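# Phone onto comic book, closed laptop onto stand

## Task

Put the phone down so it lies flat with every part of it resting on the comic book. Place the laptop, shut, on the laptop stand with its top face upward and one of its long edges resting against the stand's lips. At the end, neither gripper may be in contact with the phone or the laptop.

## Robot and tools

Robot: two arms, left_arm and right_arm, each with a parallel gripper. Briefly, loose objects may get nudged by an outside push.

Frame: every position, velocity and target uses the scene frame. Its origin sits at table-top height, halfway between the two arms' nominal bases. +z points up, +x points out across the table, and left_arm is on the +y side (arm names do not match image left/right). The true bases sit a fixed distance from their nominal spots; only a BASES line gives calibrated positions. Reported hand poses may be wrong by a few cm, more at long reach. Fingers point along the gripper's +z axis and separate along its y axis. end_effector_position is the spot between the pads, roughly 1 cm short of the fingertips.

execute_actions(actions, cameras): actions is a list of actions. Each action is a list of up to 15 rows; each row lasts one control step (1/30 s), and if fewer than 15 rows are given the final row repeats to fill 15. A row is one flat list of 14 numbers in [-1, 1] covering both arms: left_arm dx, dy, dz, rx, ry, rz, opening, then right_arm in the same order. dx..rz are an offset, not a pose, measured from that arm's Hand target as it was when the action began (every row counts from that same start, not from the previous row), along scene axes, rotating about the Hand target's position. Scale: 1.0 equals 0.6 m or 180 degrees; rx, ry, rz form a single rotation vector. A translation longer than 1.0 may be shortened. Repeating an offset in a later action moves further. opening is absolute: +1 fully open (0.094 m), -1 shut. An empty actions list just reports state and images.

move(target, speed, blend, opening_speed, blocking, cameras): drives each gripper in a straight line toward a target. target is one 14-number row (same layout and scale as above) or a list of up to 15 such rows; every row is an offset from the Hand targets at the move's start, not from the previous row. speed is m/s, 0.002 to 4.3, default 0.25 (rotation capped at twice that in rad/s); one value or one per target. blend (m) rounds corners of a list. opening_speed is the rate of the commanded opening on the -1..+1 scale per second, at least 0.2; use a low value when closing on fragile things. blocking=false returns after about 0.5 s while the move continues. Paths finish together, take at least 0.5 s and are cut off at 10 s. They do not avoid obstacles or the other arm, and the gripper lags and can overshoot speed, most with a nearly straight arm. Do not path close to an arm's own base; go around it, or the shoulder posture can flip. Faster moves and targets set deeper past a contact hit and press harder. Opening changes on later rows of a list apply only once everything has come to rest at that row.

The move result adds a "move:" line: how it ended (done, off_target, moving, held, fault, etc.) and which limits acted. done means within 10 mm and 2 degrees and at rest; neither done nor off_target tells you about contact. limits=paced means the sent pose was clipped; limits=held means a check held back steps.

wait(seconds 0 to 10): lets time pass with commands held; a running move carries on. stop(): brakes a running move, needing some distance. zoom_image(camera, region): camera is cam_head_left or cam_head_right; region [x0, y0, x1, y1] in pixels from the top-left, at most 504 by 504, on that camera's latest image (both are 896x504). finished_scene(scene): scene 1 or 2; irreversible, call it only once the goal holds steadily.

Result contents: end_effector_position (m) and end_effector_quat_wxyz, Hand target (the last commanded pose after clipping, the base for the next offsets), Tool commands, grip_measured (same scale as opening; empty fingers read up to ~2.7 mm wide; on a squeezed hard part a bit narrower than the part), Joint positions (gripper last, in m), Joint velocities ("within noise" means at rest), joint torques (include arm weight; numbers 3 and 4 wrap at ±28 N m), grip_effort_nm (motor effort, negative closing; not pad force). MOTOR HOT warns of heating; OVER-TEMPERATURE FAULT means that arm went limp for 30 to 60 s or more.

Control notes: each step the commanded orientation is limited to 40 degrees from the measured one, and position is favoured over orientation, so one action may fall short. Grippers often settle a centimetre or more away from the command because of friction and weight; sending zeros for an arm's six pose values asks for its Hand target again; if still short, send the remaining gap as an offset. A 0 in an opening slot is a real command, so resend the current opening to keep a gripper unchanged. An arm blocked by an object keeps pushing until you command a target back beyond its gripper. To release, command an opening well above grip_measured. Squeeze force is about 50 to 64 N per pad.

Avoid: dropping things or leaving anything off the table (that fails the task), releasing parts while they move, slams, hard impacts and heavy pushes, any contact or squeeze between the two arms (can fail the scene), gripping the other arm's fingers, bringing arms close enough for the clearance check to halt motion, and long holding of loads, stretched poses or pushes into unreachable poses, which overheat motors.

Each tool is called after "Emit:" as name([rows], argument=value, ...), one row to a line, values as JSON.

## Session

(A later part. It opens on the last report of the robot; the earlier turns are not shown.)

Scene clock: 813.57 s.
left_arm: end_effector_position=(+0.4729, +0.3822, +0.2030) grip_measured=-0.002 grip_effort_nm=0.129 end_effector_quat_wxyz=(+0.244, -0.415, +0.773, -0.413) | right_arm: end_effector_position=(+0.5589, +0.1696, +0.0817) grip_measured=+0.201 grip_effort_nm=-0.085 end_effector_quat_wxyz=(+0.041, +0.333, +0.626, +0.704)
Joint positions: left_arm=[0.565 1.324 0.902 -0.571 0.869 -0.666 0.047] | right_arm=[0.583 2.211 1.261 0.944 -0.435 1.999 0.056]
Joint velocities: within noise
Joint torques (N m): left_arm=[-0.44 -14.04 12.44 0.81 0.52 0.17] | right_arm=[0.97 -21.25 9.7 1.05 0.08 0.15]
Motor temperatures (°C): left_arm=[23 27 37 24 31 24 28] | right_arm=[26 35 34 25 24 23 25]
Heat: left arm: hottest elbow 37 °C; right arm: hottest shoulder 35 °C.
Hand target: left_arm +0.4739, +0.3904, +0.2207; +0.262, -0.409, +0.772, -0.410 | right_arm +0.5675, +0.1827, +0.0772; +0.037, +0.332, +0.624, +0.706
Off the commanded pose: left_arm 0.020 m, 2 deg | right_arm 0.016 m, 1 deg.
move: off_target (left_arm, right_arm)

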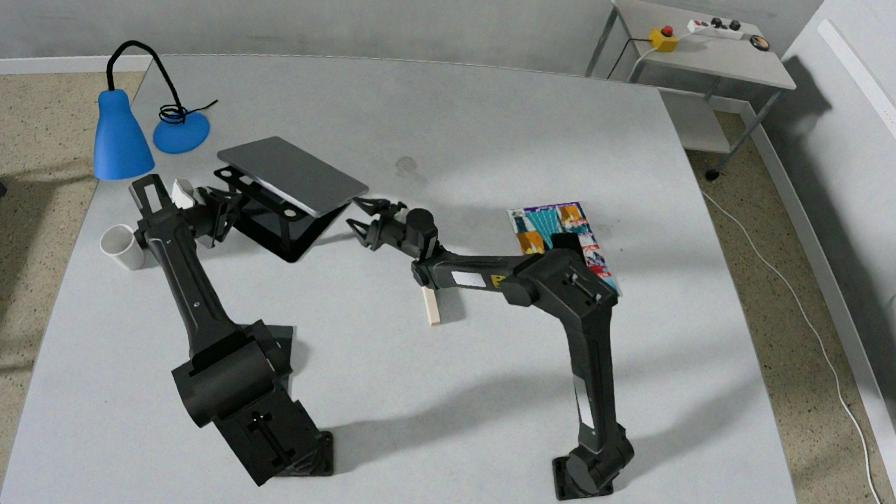

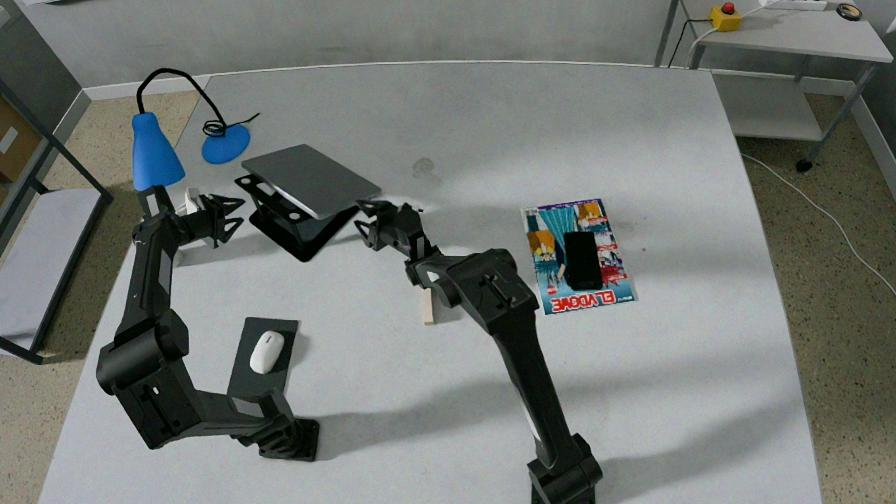

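Emit:
move([
  [0,0,0,0,0,0,0.0,0.03,0.055,0.0,0,0,0,0.2],
], speed=0.06)

Emit:
zoom_image(camera="cam_head_left", region=[280, 140, 440, 270])

Emit:
zoom_image(camera="cam_head_right", region=[280, 140, 440, 270])

Scene clock: 820.60 s.
left_arm: end_effector_position=(+0.4729, +0.3822, +0.2030) grip_measured=-0.002 grip_effort_nm=0.129 end_effector_quat_wxyz=(+0.244, -0.415, +0.773, -0.413) | right_arm: end_effector_position=(+0.5784, +0.2009, +0.0825) grip_measured=+0.201 grip_effort_nm=-0.085 end_effector_quat_wxyz=(+0.042, +0.333, +0.626, +0.704)
Joint positions: left_arm=[0.565 1.324 0.902 -0.571 0.869 -0.666 0.047] | right_arm=[0.608 2.262 1.38 0.877 -0.409 1.999 0.056]
Joint velocities: within noise
Joint torques (N m): left_arm=[-0.5 -13.1 12.34 0.75 0.47 0.16] | right_arm=[1.08 -22.01 10.35 1.2 0.08 0.16]
Motor temperatures (°C): left_arm=[23 27 37 24 31 24 28] | right_arm=[26 35 35 25 24 23 25]
Heat: left arm: hottest elbow 37 °C; right arm: hottest shoulder 35 °C.
Hand target: left_arm +0.4739, +0.3904, +0.2207; +0.262, -0.409, +0.772, -0.410 | right_arm +0.5855, +0.2157, +0.0772; +0.037, +0.331, +0.624, +0.706
Off the commanded pose: left_arm 0.020 m, 2 deg | right_arm 0.017 m, 1 deg.
move: off_target (left_arm, right_arm)

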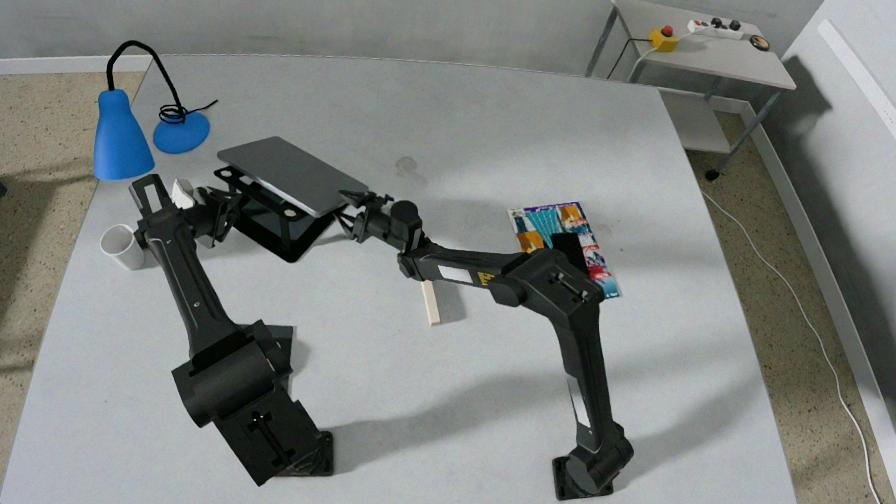

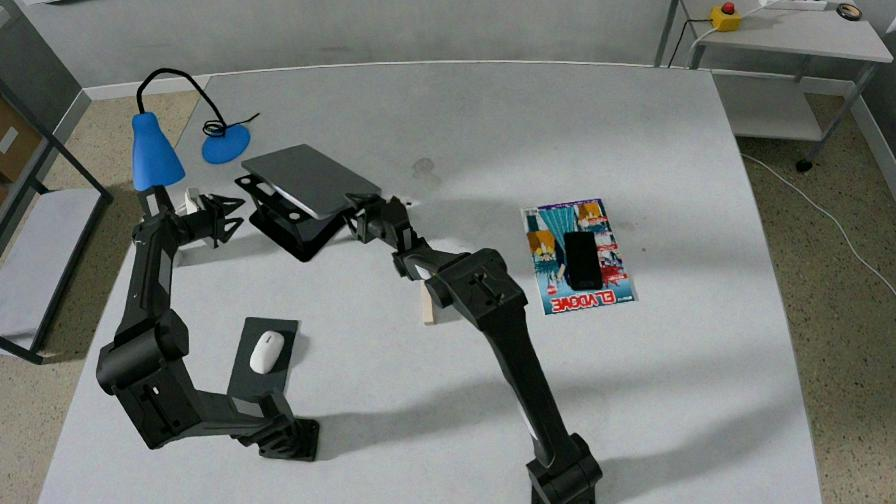

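Scaled by 3.150.

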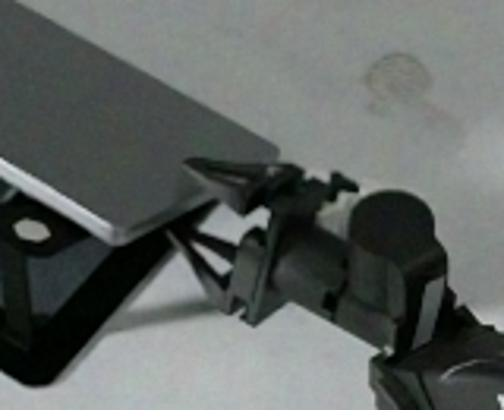

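Scaled by 3.150.

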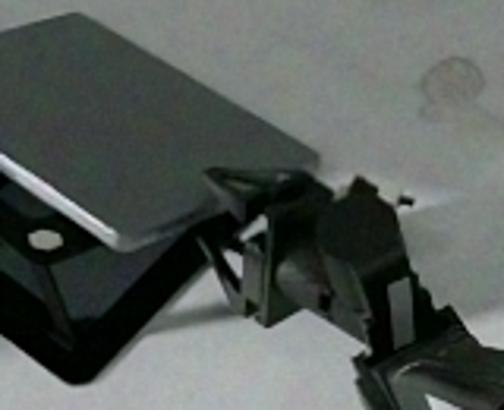

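Emit:
move([
  [0,0,0,0,0,0,0.0,0.0,0.0,0.0,0,0,0,-0.75],
], opening_speed=0.3)

Emit:
zoom_image(camera="cam_head_left", region=[200, 120, 440, 290])

Emit:
zoom_image(camera="cam_head_right", region=[200, 120, 440, 290])

Scene clock: 827.03 s.
left_arm: end_effector_position=(+0.4729, +0.3822, +0.2030) grip_measured=-0.002 grip_effort_nm=0.129 end_effector_quat_wxyz=(+0.244, -0.415, +0.773, -0.413) | right_arm: end_effector_position=(+0.5810, +0.2023, +0.0867) grip_measured=-0.663 grip_effort_nm=-1.018 end_effector_quat_wxyz=(+0.034, +0.340, +0.619, +0.708)
Joint positions: left_arm=[0.565 1.324 0.902 -0.571 0.869 -0.666 0.047] | right_arm=[0.608 2.263 1.39 0.877 -0.407 2.027 0.016]
Joint velocities: within noise
Joint torques (N m): left_arm=[-0.26 -13.68 12.42 0.9 0.49 0.12] | right_arm=[1.08 -22.18 9.73 1.17 0.03 -0.1]
Motor temperatures (°C): left_arm=[23 27 37 24 31 24 28] | right_arm=[26 35 36 25 24 23 25]
Heat: left arm: hottest elbow 37 °C; right arm: hottest elbow 36 °C.
Hand target: left_arm +0.4739, +0.3904, +0.2207; +0.262, -0.409, +0.772, -0.410 | right_arm +0.5855, +0.2157, +0.0771; +0.037, +0.332, +0.624, +0.706
Off the commanded pose: left_arm 0.020 m, 2 deg | right_arm 0.017 m, 1 deg.
move: off_target (left_arm, right_arm)

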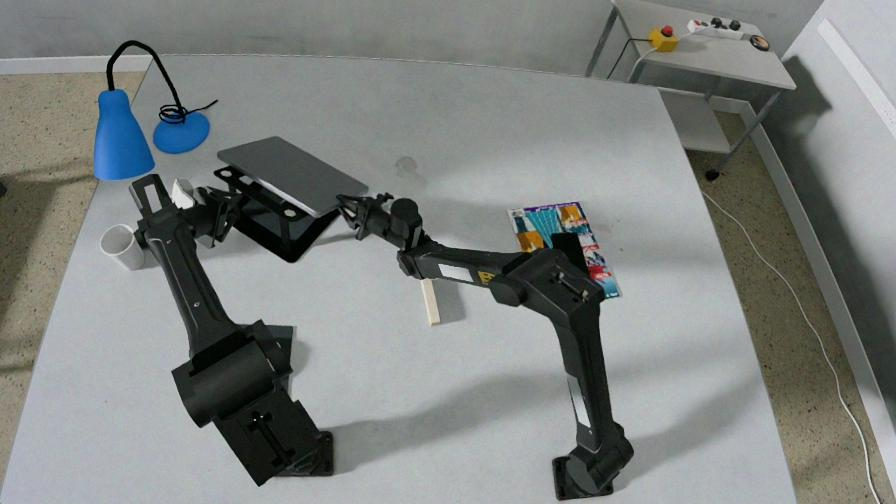

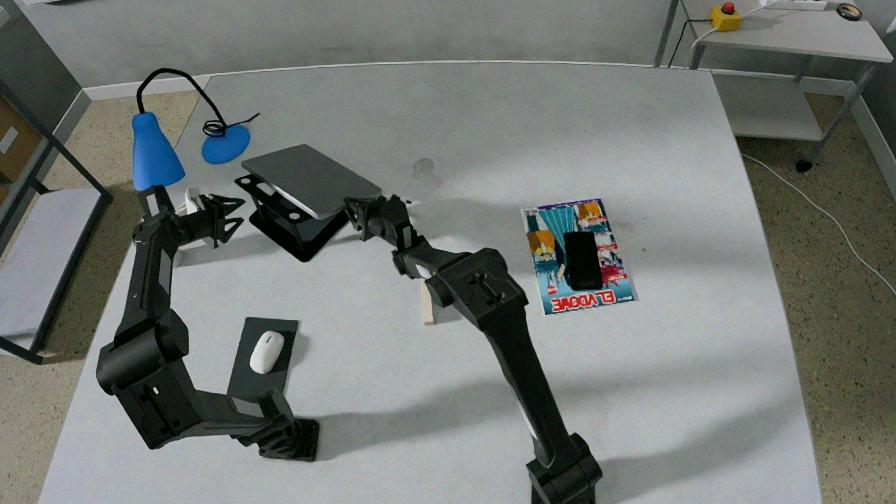

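Scaled by 2.100.

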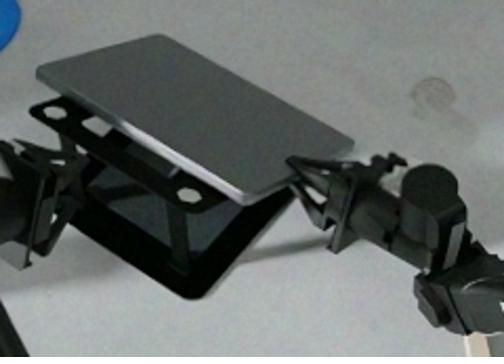

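Scaled by 2.100.

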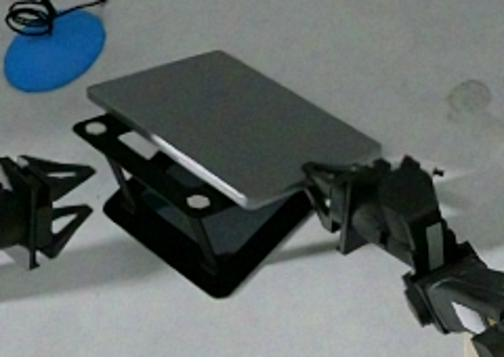

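Emit:
move([
  [0,0,0,0,0,0,0.0,0.0,0.0,0.06,0,0,0,-0.85],
  [0,0,0,0,0,0,0.0,0.0,0.0,0.11,0.0216,-0.013,-0.0118,-0.85],
], speed=0.06)

Emit:
zoom_image(camera="cam_head_left", region=[200, 120, 440, 290])

Emit:
zoom_image(camera="cam_head_right", region=[200, 120, 440, 290])

Scene clock: 834.67 s.
left_arm: end_effector_position=(+0.4729, +0.3822, +0.2030) grip_measured=-0.002 grip_effort_nm=0.129 end_effector_quat_wxyz=(+0.244, -0.415, +0.773, -0.413) | right_arm: end_effector_position=(+0.5826, +0.2044, +0.0926) grip_measured=-0.665 grip_effort_nm=-1.038 end_effector_quat_wxyz=(+0.039, +0.355, +0.615, +0.703)
Joint positions: left_arm=[0.565 1.324 0.902 -0.571 0.869 -0.666 0.047] | right_arm=[0.616 2.246 1.39 0.846 -0.37 2.035 0.016]
Joint velocities: within noise
Joint torques (N m): left_arm=[0.15 -12.92 12.52 0.98 0.48 0.14] | right_arm=[1.26 -28.4 8.54 2.58 0.37 0.12]
Motor temperatures (°C): left_arm=[23 27 37 24 31 24 28] | right_arm=[26 36 37 25 24 23 26]
Heat: left arm: hottest elbow 37 °C; right arm: hottest elbow 37 °C.
Hand target: left_arm +0.4739, +0.3904, +0.2207; +0.262, -0.409, +0.772, -0.410 | right_arm +0.5854, +0.2159, +0.1431; +0.051, +0.330, +0.593, +0.733
Off the commanded pose: left_arm 0.020 m, 2 deg | right_arm 0.052 m, 5 deg.
move: off_target (left_arm, right_arm)

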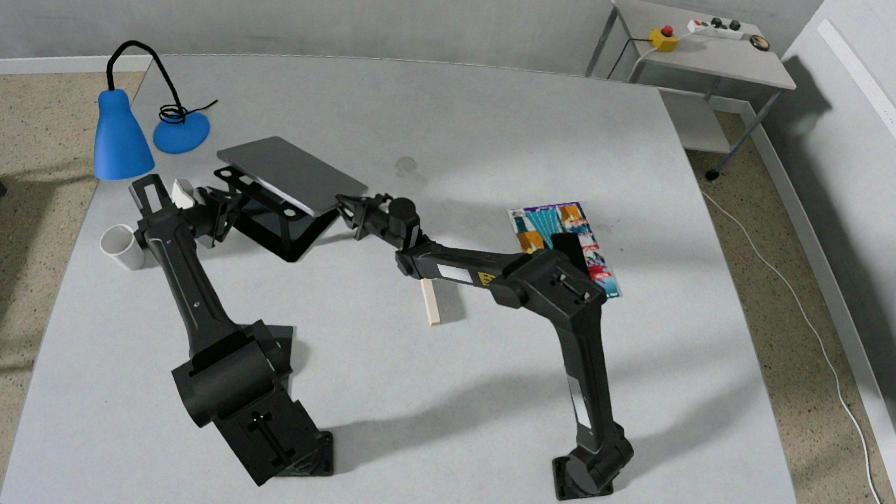

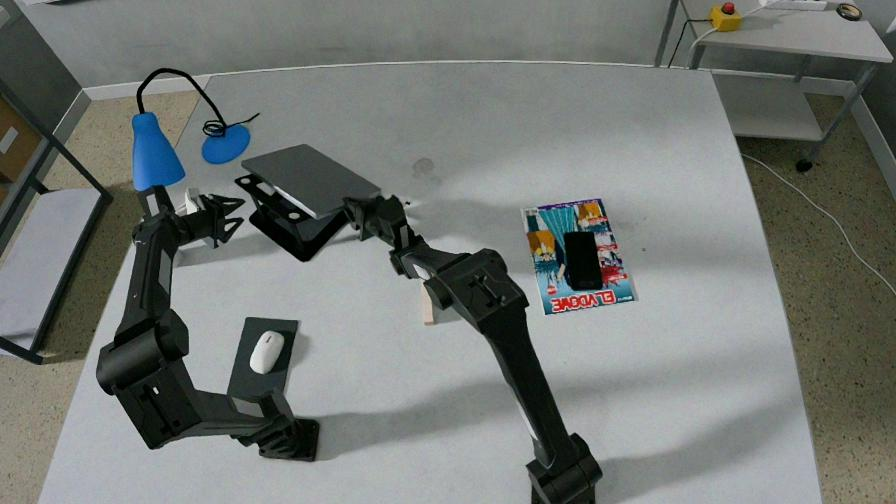

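Scaled by 2.100.

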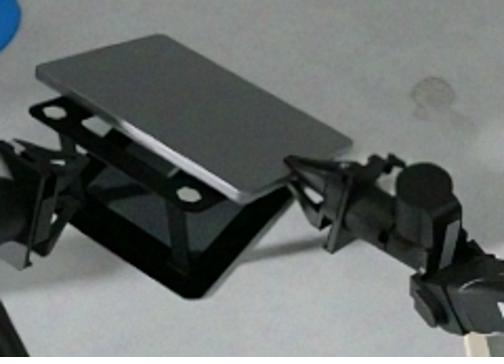

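Scaled by 2.100.

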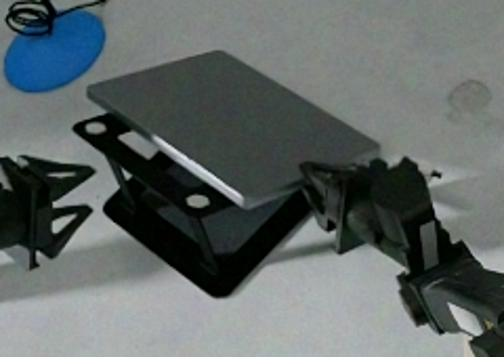

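Emit:
move([
  [0,0,0,0,0,0,0.0,0.0,0.0,0.08,0.0216,-0.013,-0.0118,-0.85],
], speed=0.06)

Emit:
zoom_image(camera="cam_head_left", region=[200, 120, 440, 290])

Emit:
zoom_image(camera="cam_head_right", region=[200, 120, 440, 290])

Scene clock: 838.87 s.
left_arm: end_effector_position=(+0.4729, +0.3822, +0.2030) grip_measured=-0.002 grip_effort_nm=0.129 end_effector_quat_wxyz=(+0.244, -0.415, +0.773, -0.413) | right_arm: end_effector_position=(+0.5822, +0.2083, +0.0979) grip_measured=-0.665 grip_effort_nm=-1.038 end_effector_quat_wxyz=(+0.047, +0.365, +0.604, +0.707)
Joint positions: left_arm=[0.565 1.324 0.902 -0.571 0.869 -0.666 0.047] | right_arm=[0.629 2.242 1.39 0.855 -0.327 2.049 0.016]
Joint velocities: within noise
Joint torques (N m): left_arm=[-0.85 -12.98 12.36 0.81 0.5 0.17] | right_arm=[0.91 -32.15 8.4 3.48 0.61 0.24]
Motor temperatures (°C): left_arm=[23 27 37 24 31 24 28] | right_arm=[26 38 38 25 24 23 26]
Heat: left arm: hottest elbow 37 °C; right arm: hottest shoulder 38 °C.
Hand target: left_arm +0.4739, +0.3904, +0.2207; +0.262, -0.409, +0.772, -0.410 | right_arm +0.5854, +0.2159, +0.1912; +0.066, +0.327, +0.560, +0.758
Off the commanded pose: left_arm 0.020 m, 2 deg | right_arm 0.094 m, 9 deg.
move: off_target (left_arm, right_arm)

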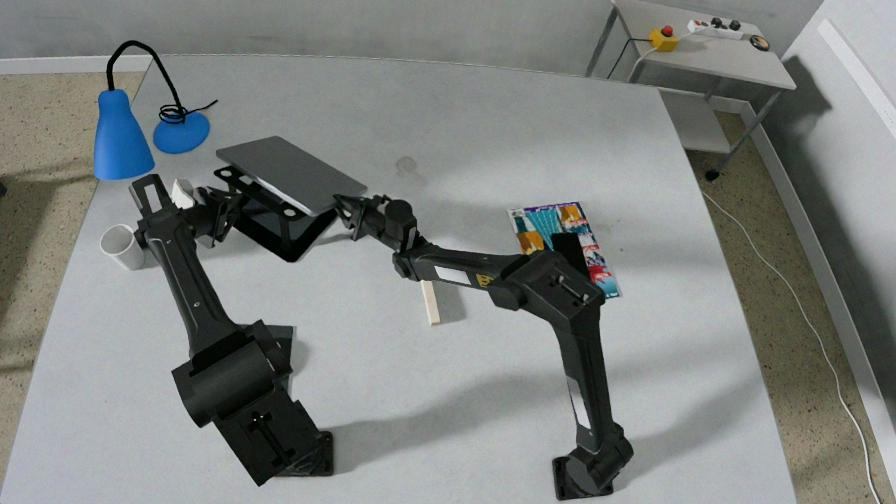

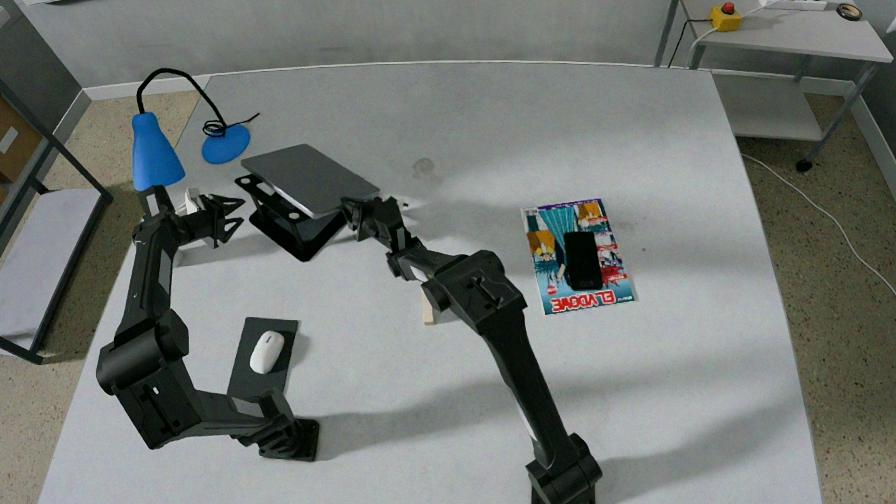

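Scaled by 2.100.

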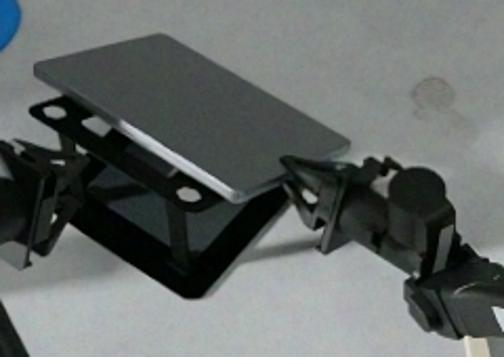

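Scaled by 2.100.

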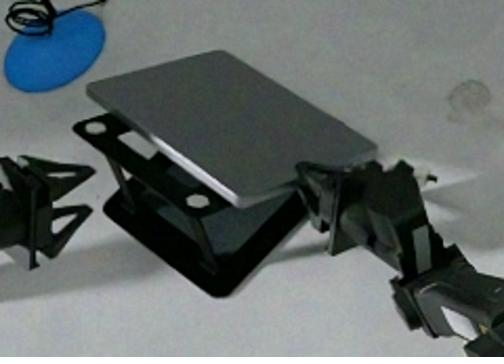

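Emit:
move([
  [0,0,0,0,0,0,0.0,-0.1,0.06,0.045,0,0,0,-0.85],
], speed=0.06)

Emit:
zoom_image(camera="cam_head_left", region=[200, 120, 440, 290])

Emit:
zoom_image(camera="cam_head_right", region=[200, 120, 440, 290])

Scene clock: 843.70 s.
left_arm: end_effector_position=(+0.4729, +0.3822, +0.2030) grip_measured=-0.002 grip_effort_nm=0.134 end_effector_quat_wxyz=(+0.244, -0.415, +0.773, -0.413) | right_arm: end_effector_position=(+0.5502, +0.2230, +0.1060) grip_measured=-0.665 grip_effort_nm=-1.043 end_effector_quat_wxyz=(+0.070, +0.390, +0.595, +0.700)
Joint positions: left_arm=[0.565 1.324 0.902 -0.571 0.869 -0.666 0.047] | right_arm=[0.698 2.186 1.319 0.856 -0.188 2.05 0.016]
Joint velocities: within noise
Joint torques (N m): left_arm=[-0.21 -12.98 12.31 0.73 0.49 0.11] | right_arm=[3.37 -34.32 7.9 2.84 -0.61 0.09]
Motor temperatures (°C): left_arm=[23 27 37 24 31 24 28] | right_arm=[26 39 38 25 24 23 26]
Heat: left arm: hottest elbow 37 °C; right arm: hottest shoulder 39 °C.
Hand target: left_arm +0.4739, +0.3904, +0.2207; +0.262, -0.409, +0.772, -0.410 | right_arm +0.5254, +0.2519, +0.2181; +0.066, +0.327, +0.560, +0.758
Off the commanded pose: left_arm 0.020 m, 2 deg | right_arm 0.119 m, 11 deg.
move: off_target (left_arm, right_arm)

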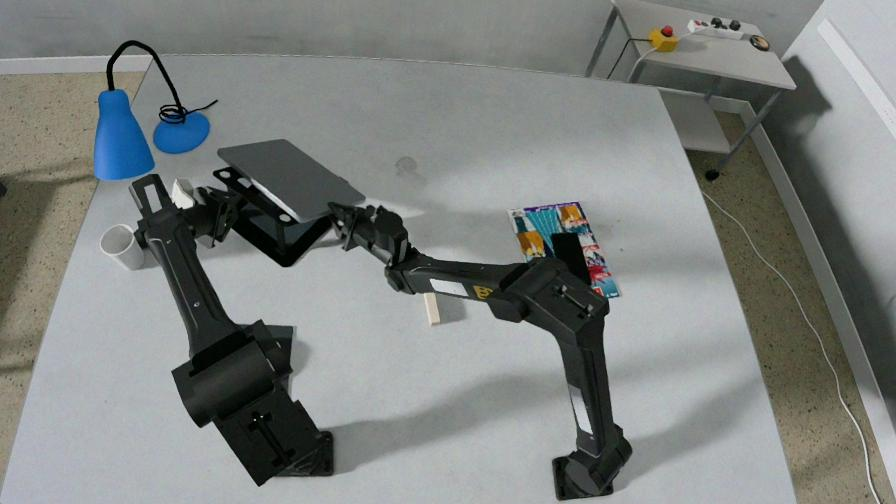

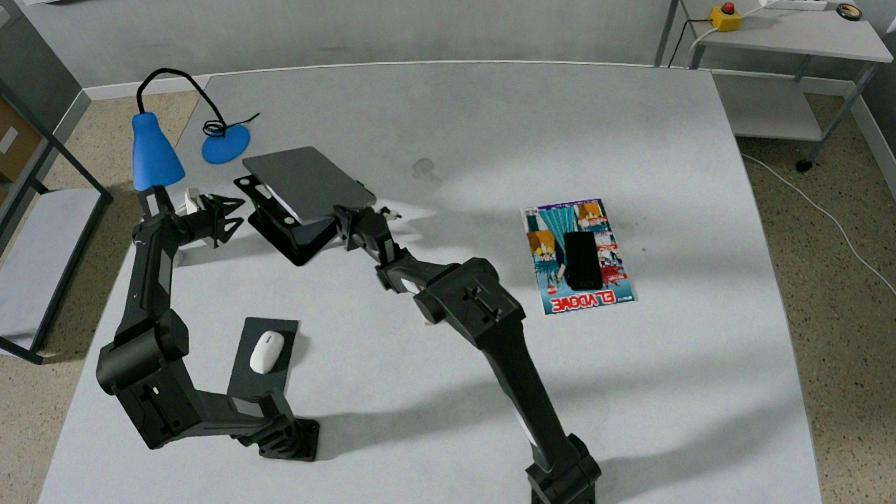

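Scaled by 2.100.

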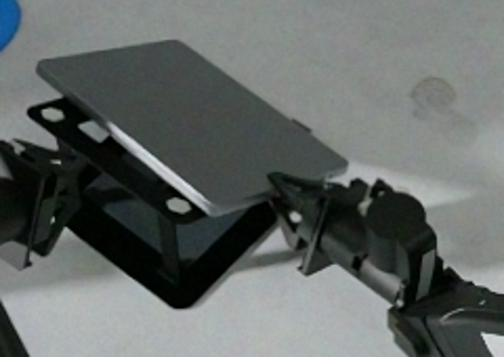

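Scaled by 2.100.

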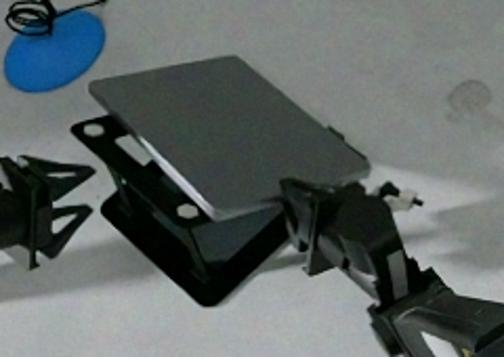

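Emit:
move([
  [0,0,0,0,0,0,0.0,-0.05,0.03,0.03,0.01,-0.006,0.02,-0.85],
], speed=0.06)

Emit:
zoom_image(camera="cam_head_left", region=[200, 120, 440, 290])

Emit:
zoom_image(camera="cam_head_right", region=[200, 120, 440, 290])

Scene clock: 850.67 s.
left_arm: end_effector_position=(+0.4729, +0.3822, +0.2030) grip_measured=-0.002 grip_effort_nm=0.129 end_effector_quat_wxyz=(+0.244, -0.415, +0.773, -0.413) | right_arm: end_effector_position=(+0.5280, +0.2372, +0.1149) grip_measured=-0.666 grip_effort_nm=-1.043 end_effector_quat_wxyz=(+0.052, +0.379, +0.601, +0.702)
Joint positions: left_arm=[0.565 1.324 0.902 -0.571 0.869 -0.666 0.047] | right_arm=[0.727 2.161 1.297 0.856 -0.202 2.058 0.016]
Joint velocities: within noise
Joint torques (N m): left_arm=[-0.03 -12.75 12.33 0.84 0.45 0.15] | right_arm=[3.96 -33.44 8.12 4.04 -0.98 0.13]
Motor temperatures (°C): left_arm=[23 27 37 24 31 24 28] | right_arm=[26 40 38 25 24 23 26]
Heat: left arm: hottest elbow 37 °C; right arm: hottest shoulder 40 °C.
Hand target: left_arm +0.4739, +0.3904, +0.2207; +0.262, -0.409, +0.772, -0.410 | right_arm +0.4954, +0.2698, +0.2362; +0.042, +0.303, +0.558, +0.772
Off the commanded pose: left_arm 0.020 m, 2 deg | right_arm 0.130 m, 13 deg.
move: off_target (left_arm, right_arm)

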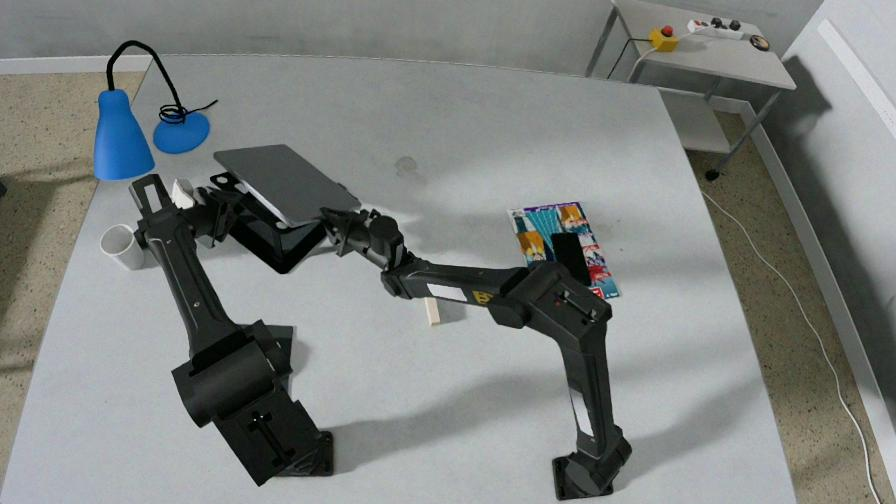

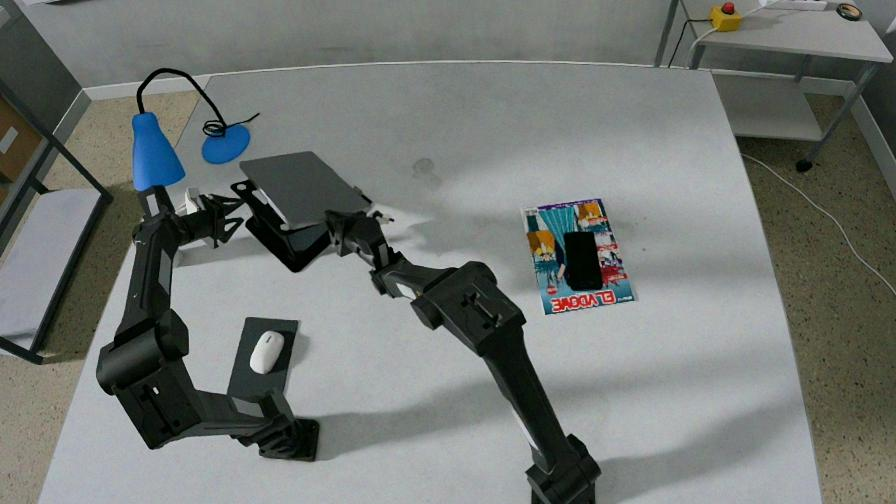

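Scaled by 2.100.

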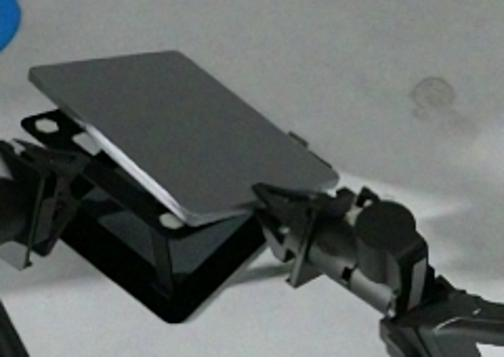

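Scaled by 2.100.

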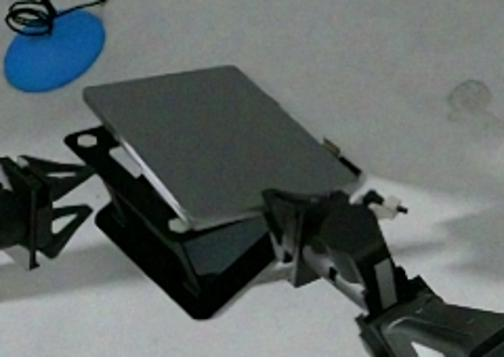

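Emit:
zoom_image(camera="cam_head_right", region=[230, 140, 390, 290])

Emit:
zoom_image(camera="cam_head_left", region=[200, 130, 370, 290])

Scaled by 3.150.

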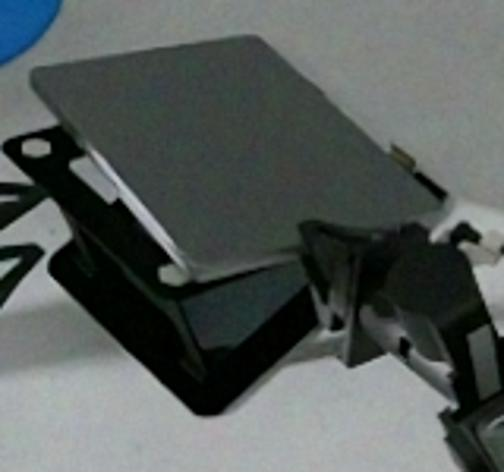

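Scaled by 2.965.

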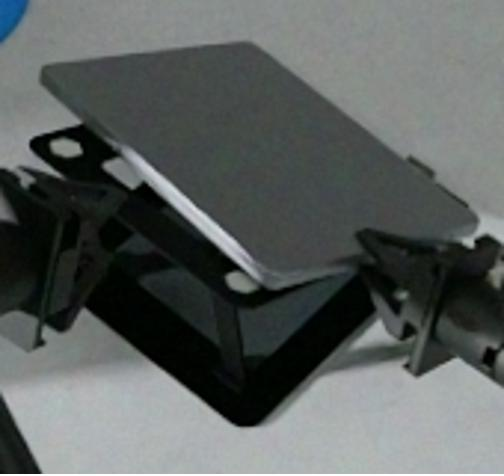

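Emit:
move([
  [0.04,-0.024,-0.025,0,0,0,0.15,0,0,0,0,0,0,-0.85],
  [0.09,-0.053,-0.067,0,0,0,0.15,0,0,0,0,0,0,-0.85],
], speed=0.06)

Emit:
zoom_image(camera="cam_head_right", region=[230, 140, 390, 290])

Emit:
zoom_image(camera="cam_head_left", region=[200, 130, 370, 290])

Scene clock: 868.40 s.
left_arm: end_effector_position=(+0.5216, +0.3624, +0.1803) grip_measured=+0.148 grip_effort_nm=0.129 end_effector_quat_wxyz=(+0.259, -0.414, +0.771, -0.408) | right_arm: end_effector_position=(+0.5274, +0.2370, +0.1144) grip_measured=-0.666 grip_effort_nm=-1.038 end_effector_quat_wxyz=(+0.051, +0.379, +0.601, +0.702)
Joint positions: left_arm=[0.455 1.414 0.902 -0.346 0.79 -0.809 0.054] | right_arm=[0.727 2.16 1.295 0.857 -0.203 2.058 0.016]
Joint velocities: within noise
Joint torques (N m): left_arm=[-2.14 -12.16 10.88 2 0.19 0] | right_arm=[3.96 -33.67 8.2 4.04 -0.94 0.13]
Motor temperatures (°C): left_arm=[23 27 37 24 31 24 28] | right_arm=[26 46 37 26 25 23 27]
Heat: left arm: hottest elbow 37 °C; right arm: hottest shoulder 46 °C.
Hand target: left_arm +0.5279, +0.3586, +0.1805; +0.262, -0.409, +0.772, -0.410 | right_arm +0.4955, +0.2697, +0.2361; +0.042, +0.303, +0.558, +0.771
Off the commanded pose: left_arm 0.007 m, 1 deg | right_arm 0.130 m, 13 deg.
move: off_target (right_arm)

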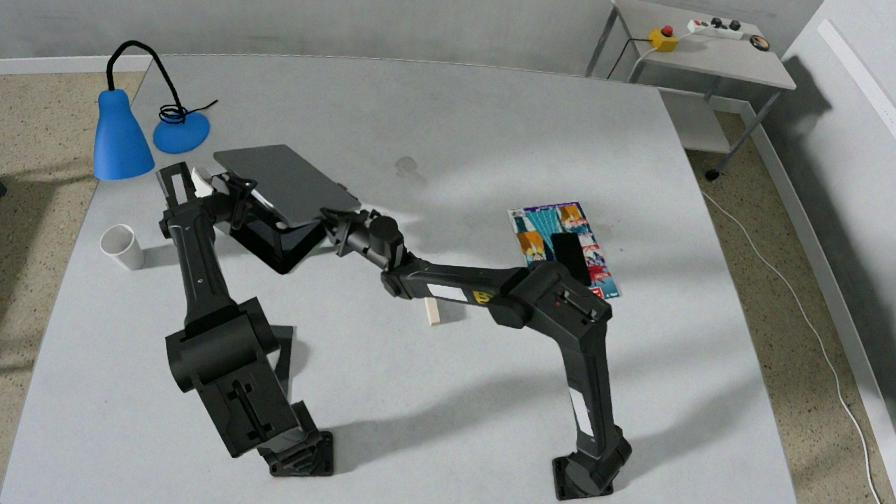

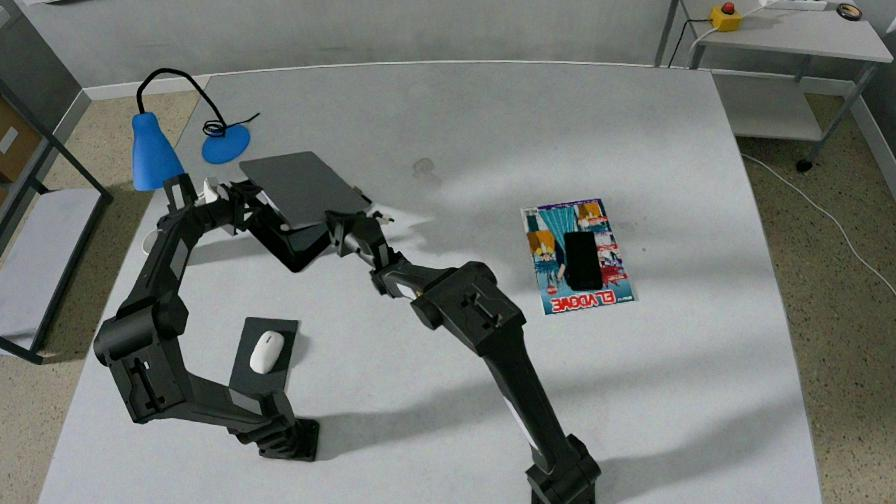

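Scaled by 3.150.

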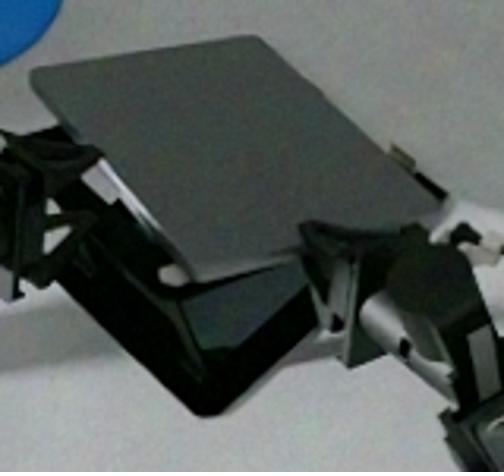

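Scaled by 2.965.

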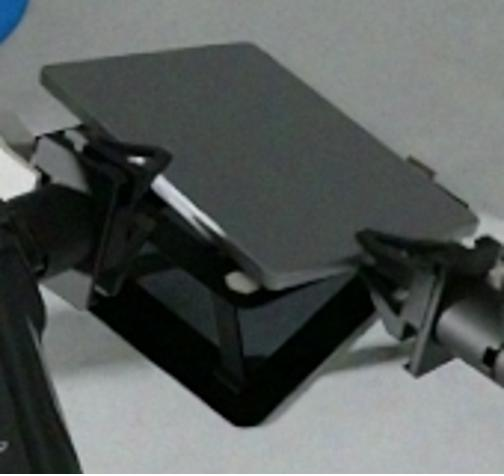

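Emit:
move([
  [0.05,-0.03,-0.045,0,0,0,0.15,0,0,0,0,0,0,-0.85],
], speed=0.05)

Emit:
zoom_image(camera="cam_head_right", region=[230, 140, 390, 290])

Emit:
zoom_image(camera="cam_head_left", region=[200, 130, 370, 290])

Scene clock: 872.23 s.
left_arm: end_effector_position=(+0.5466, +0.3501, +0.1659) grip_measured=+0.148 grip_effort_nm=0.129 end_effector_quat_wxyz=(+0.268, -0.417, +0.766, -0.409) | right_arm: end_effector_position=(+0.5277, +0.2367, +0.1144) grip_measured=-0.666 grip_effort_nm=-1.038 end_effector_quat_wxyz=(+0.052, +0.379, +0.600, +0.702)
Joint positions: left_arm=[0.401 1.47 0.902 -0.223 0.749 -0.886 0.054] | right_arm=[0.727 2.16 1.295 0.857 -0.201 2.058 0.016]
Joint velocities: within noise
Joint torques (N m): left_arm=[-3.9 -10.34 10.61 2.21 -0.05 0.1] | right_arm=[3.96 -33.61 8.17 4.01 -1 0.12]
Motor temperatures (°C): left_arm=[23 27 37 24 31 24 28] | right_arm=[26 47 38 26 25 23 27]
Heat: left arm: hottest elbow 37 °C; right arm: hottest shoulder 47 °C.
Hand target: left_arm +0.5579, +0.3405, +0.1535; +0.262, -0.409, +0.772, -0.410 | right_arm +0.4955, +0.2697, +0.2361; +0.042, +0.303, +0.558, +0.771
Off the commanded pose: left_arm 0.019 m, 1 deg | right_arm 0.130 m, 13 deg.
move: off_target (left_arm, right_arm)

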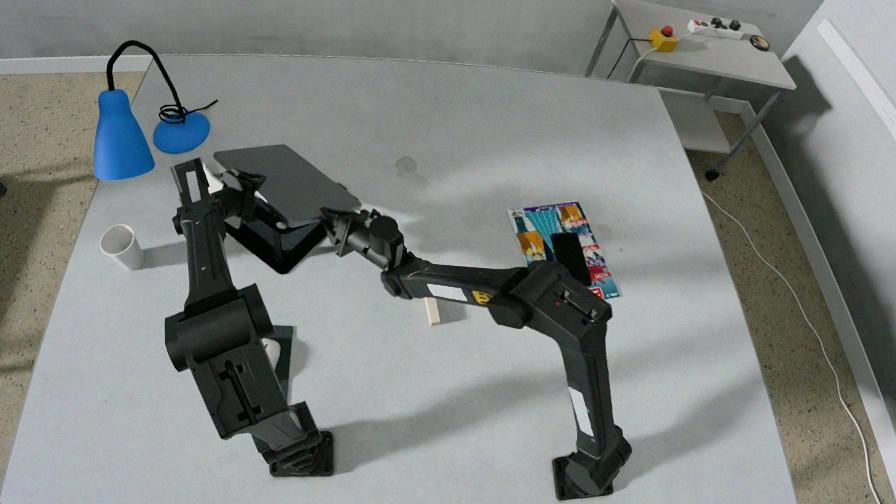

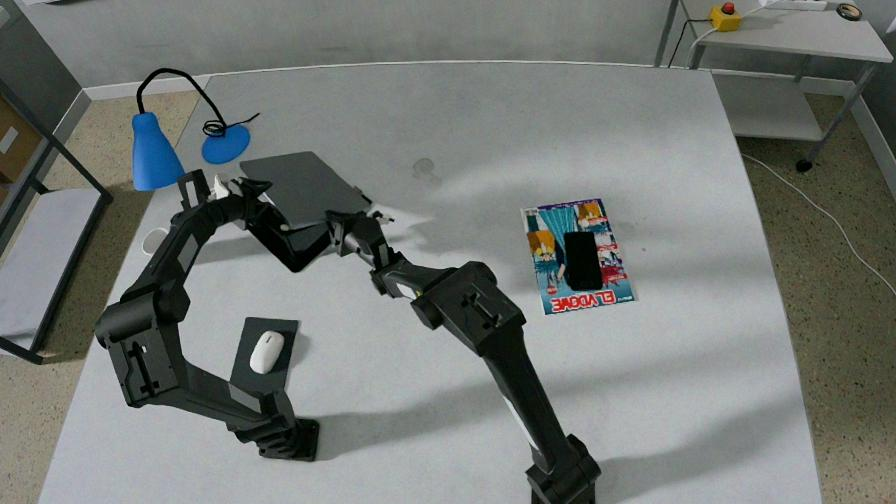

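Scaled by 3.150.

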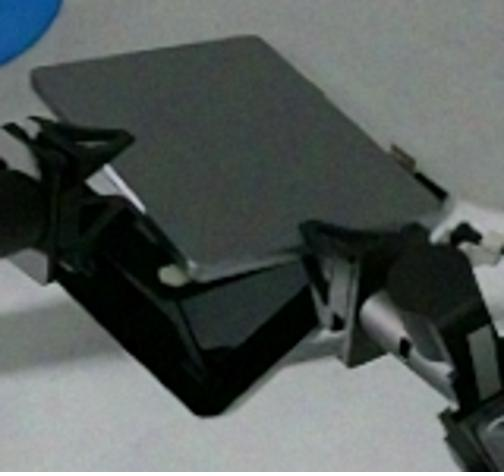

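Scaled by 2.965.

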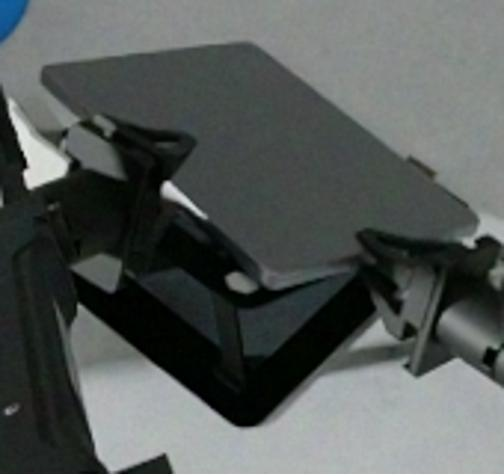

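Emit:
move([
  [0.025,-0.015,-0.015,0,0,0,0.15,0,0,0,0,0,0,-0.85],
  [0.025,-0.015,-0.015,0,0,0,-0.75,0,0,0,0,0,0,-0.85],
], speed=0.05, opening_speed=0.4)

Emit:
zoom_image(camera="cam_head_right", region=[230, 140, 390, 290])

Emit:
zoom_image(camera="cam_head_left", region=[200, 130, 370, 290])

Scene clock: 878.83 s.
left_arm: end_effector_position=(+0.5527, +0.3540, +0.1487) grip_measured=-0.746 grip_effort_nm=-0.129 end_effector_quat_wxyz=(+0.261, -0.439, +0.761, -0.401) | right_arm: end_effector_position=(+0.5302, +0.2347, +0.1147) grip_measured=-0.666 grip_effort_nm=-1.038 end_effector_quat_wxyz=(+0.057, +0.384, +0.597, +0.702)
Joint positions: left_arm=[0.395 1.508 0.902 -0.195 0.715 -0.922 0.012] | right_arm=[0.726 2.16 1.295 0.857 -0.186 2.06 0.016]
Joint velocities: within noise
Joint torques (N m): left_arm=[-5.71 -10.81 11.71 3.11 0.41 0.14] | right_arm=[3.96 -33.55 8.21 4 -1.53 0.11]
Motor temperatures (°C): left_arm=[23 27 37 24 30 24 27] | right_arm=[26 48 38 26 26 23 27]
Heat: left arm: hottest elbow 37 °C; right arm: hottest shoulder 48 °C.
Hand target: left_arm +0.5729, +0.3315, +0.1445; +0.262, -0.409, +0.772, -0.410 | right_arm +0.4955, +0.2698, +0.2359; +0.042, +0.303, +0.558, +0.771
Off the commanded pose: left_arm 0.030 m, 4 deg | right_arm 0.131 m, 13 deg.
move: off_target (left_arm, right_arm); target 2's new opening was sent with left_arm's hand 0.035 m and 3 deg from that target

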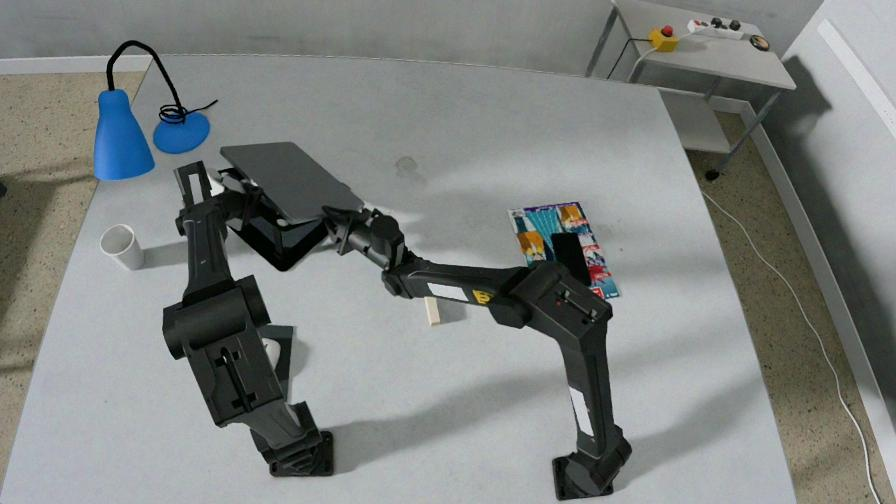

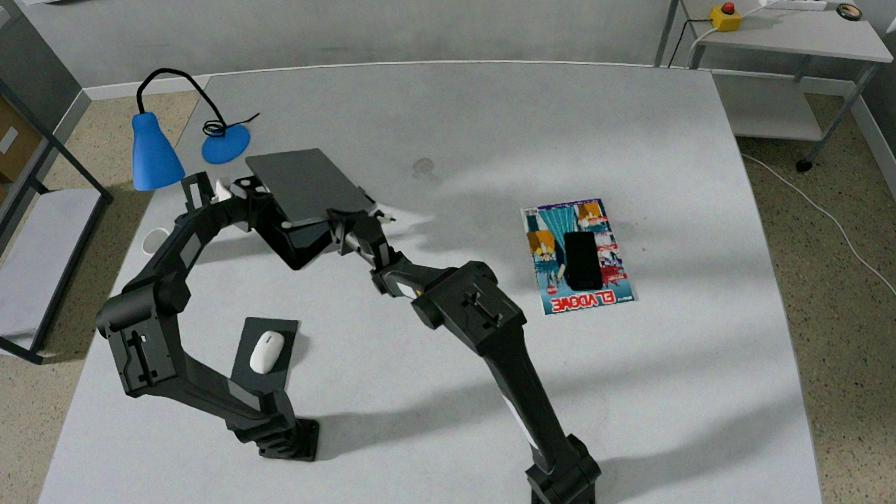

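Scaled by 3.150.

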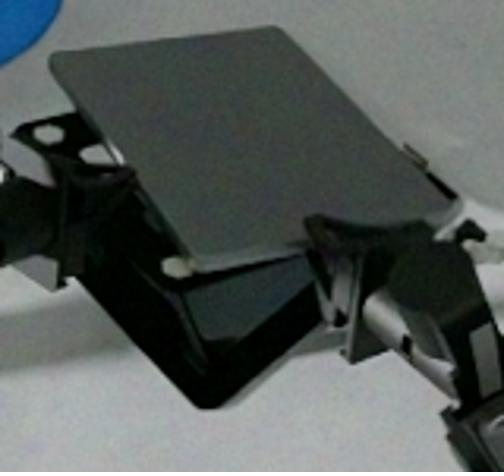

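Scaled by 2.965.

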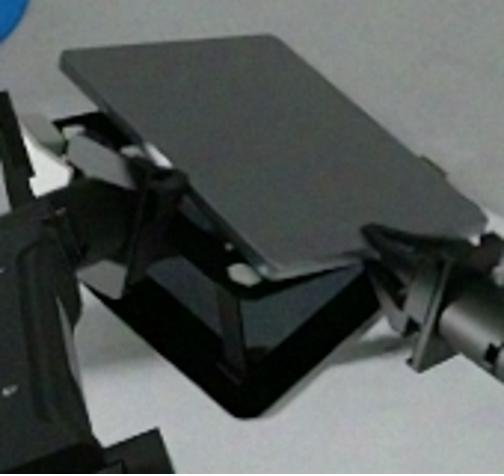

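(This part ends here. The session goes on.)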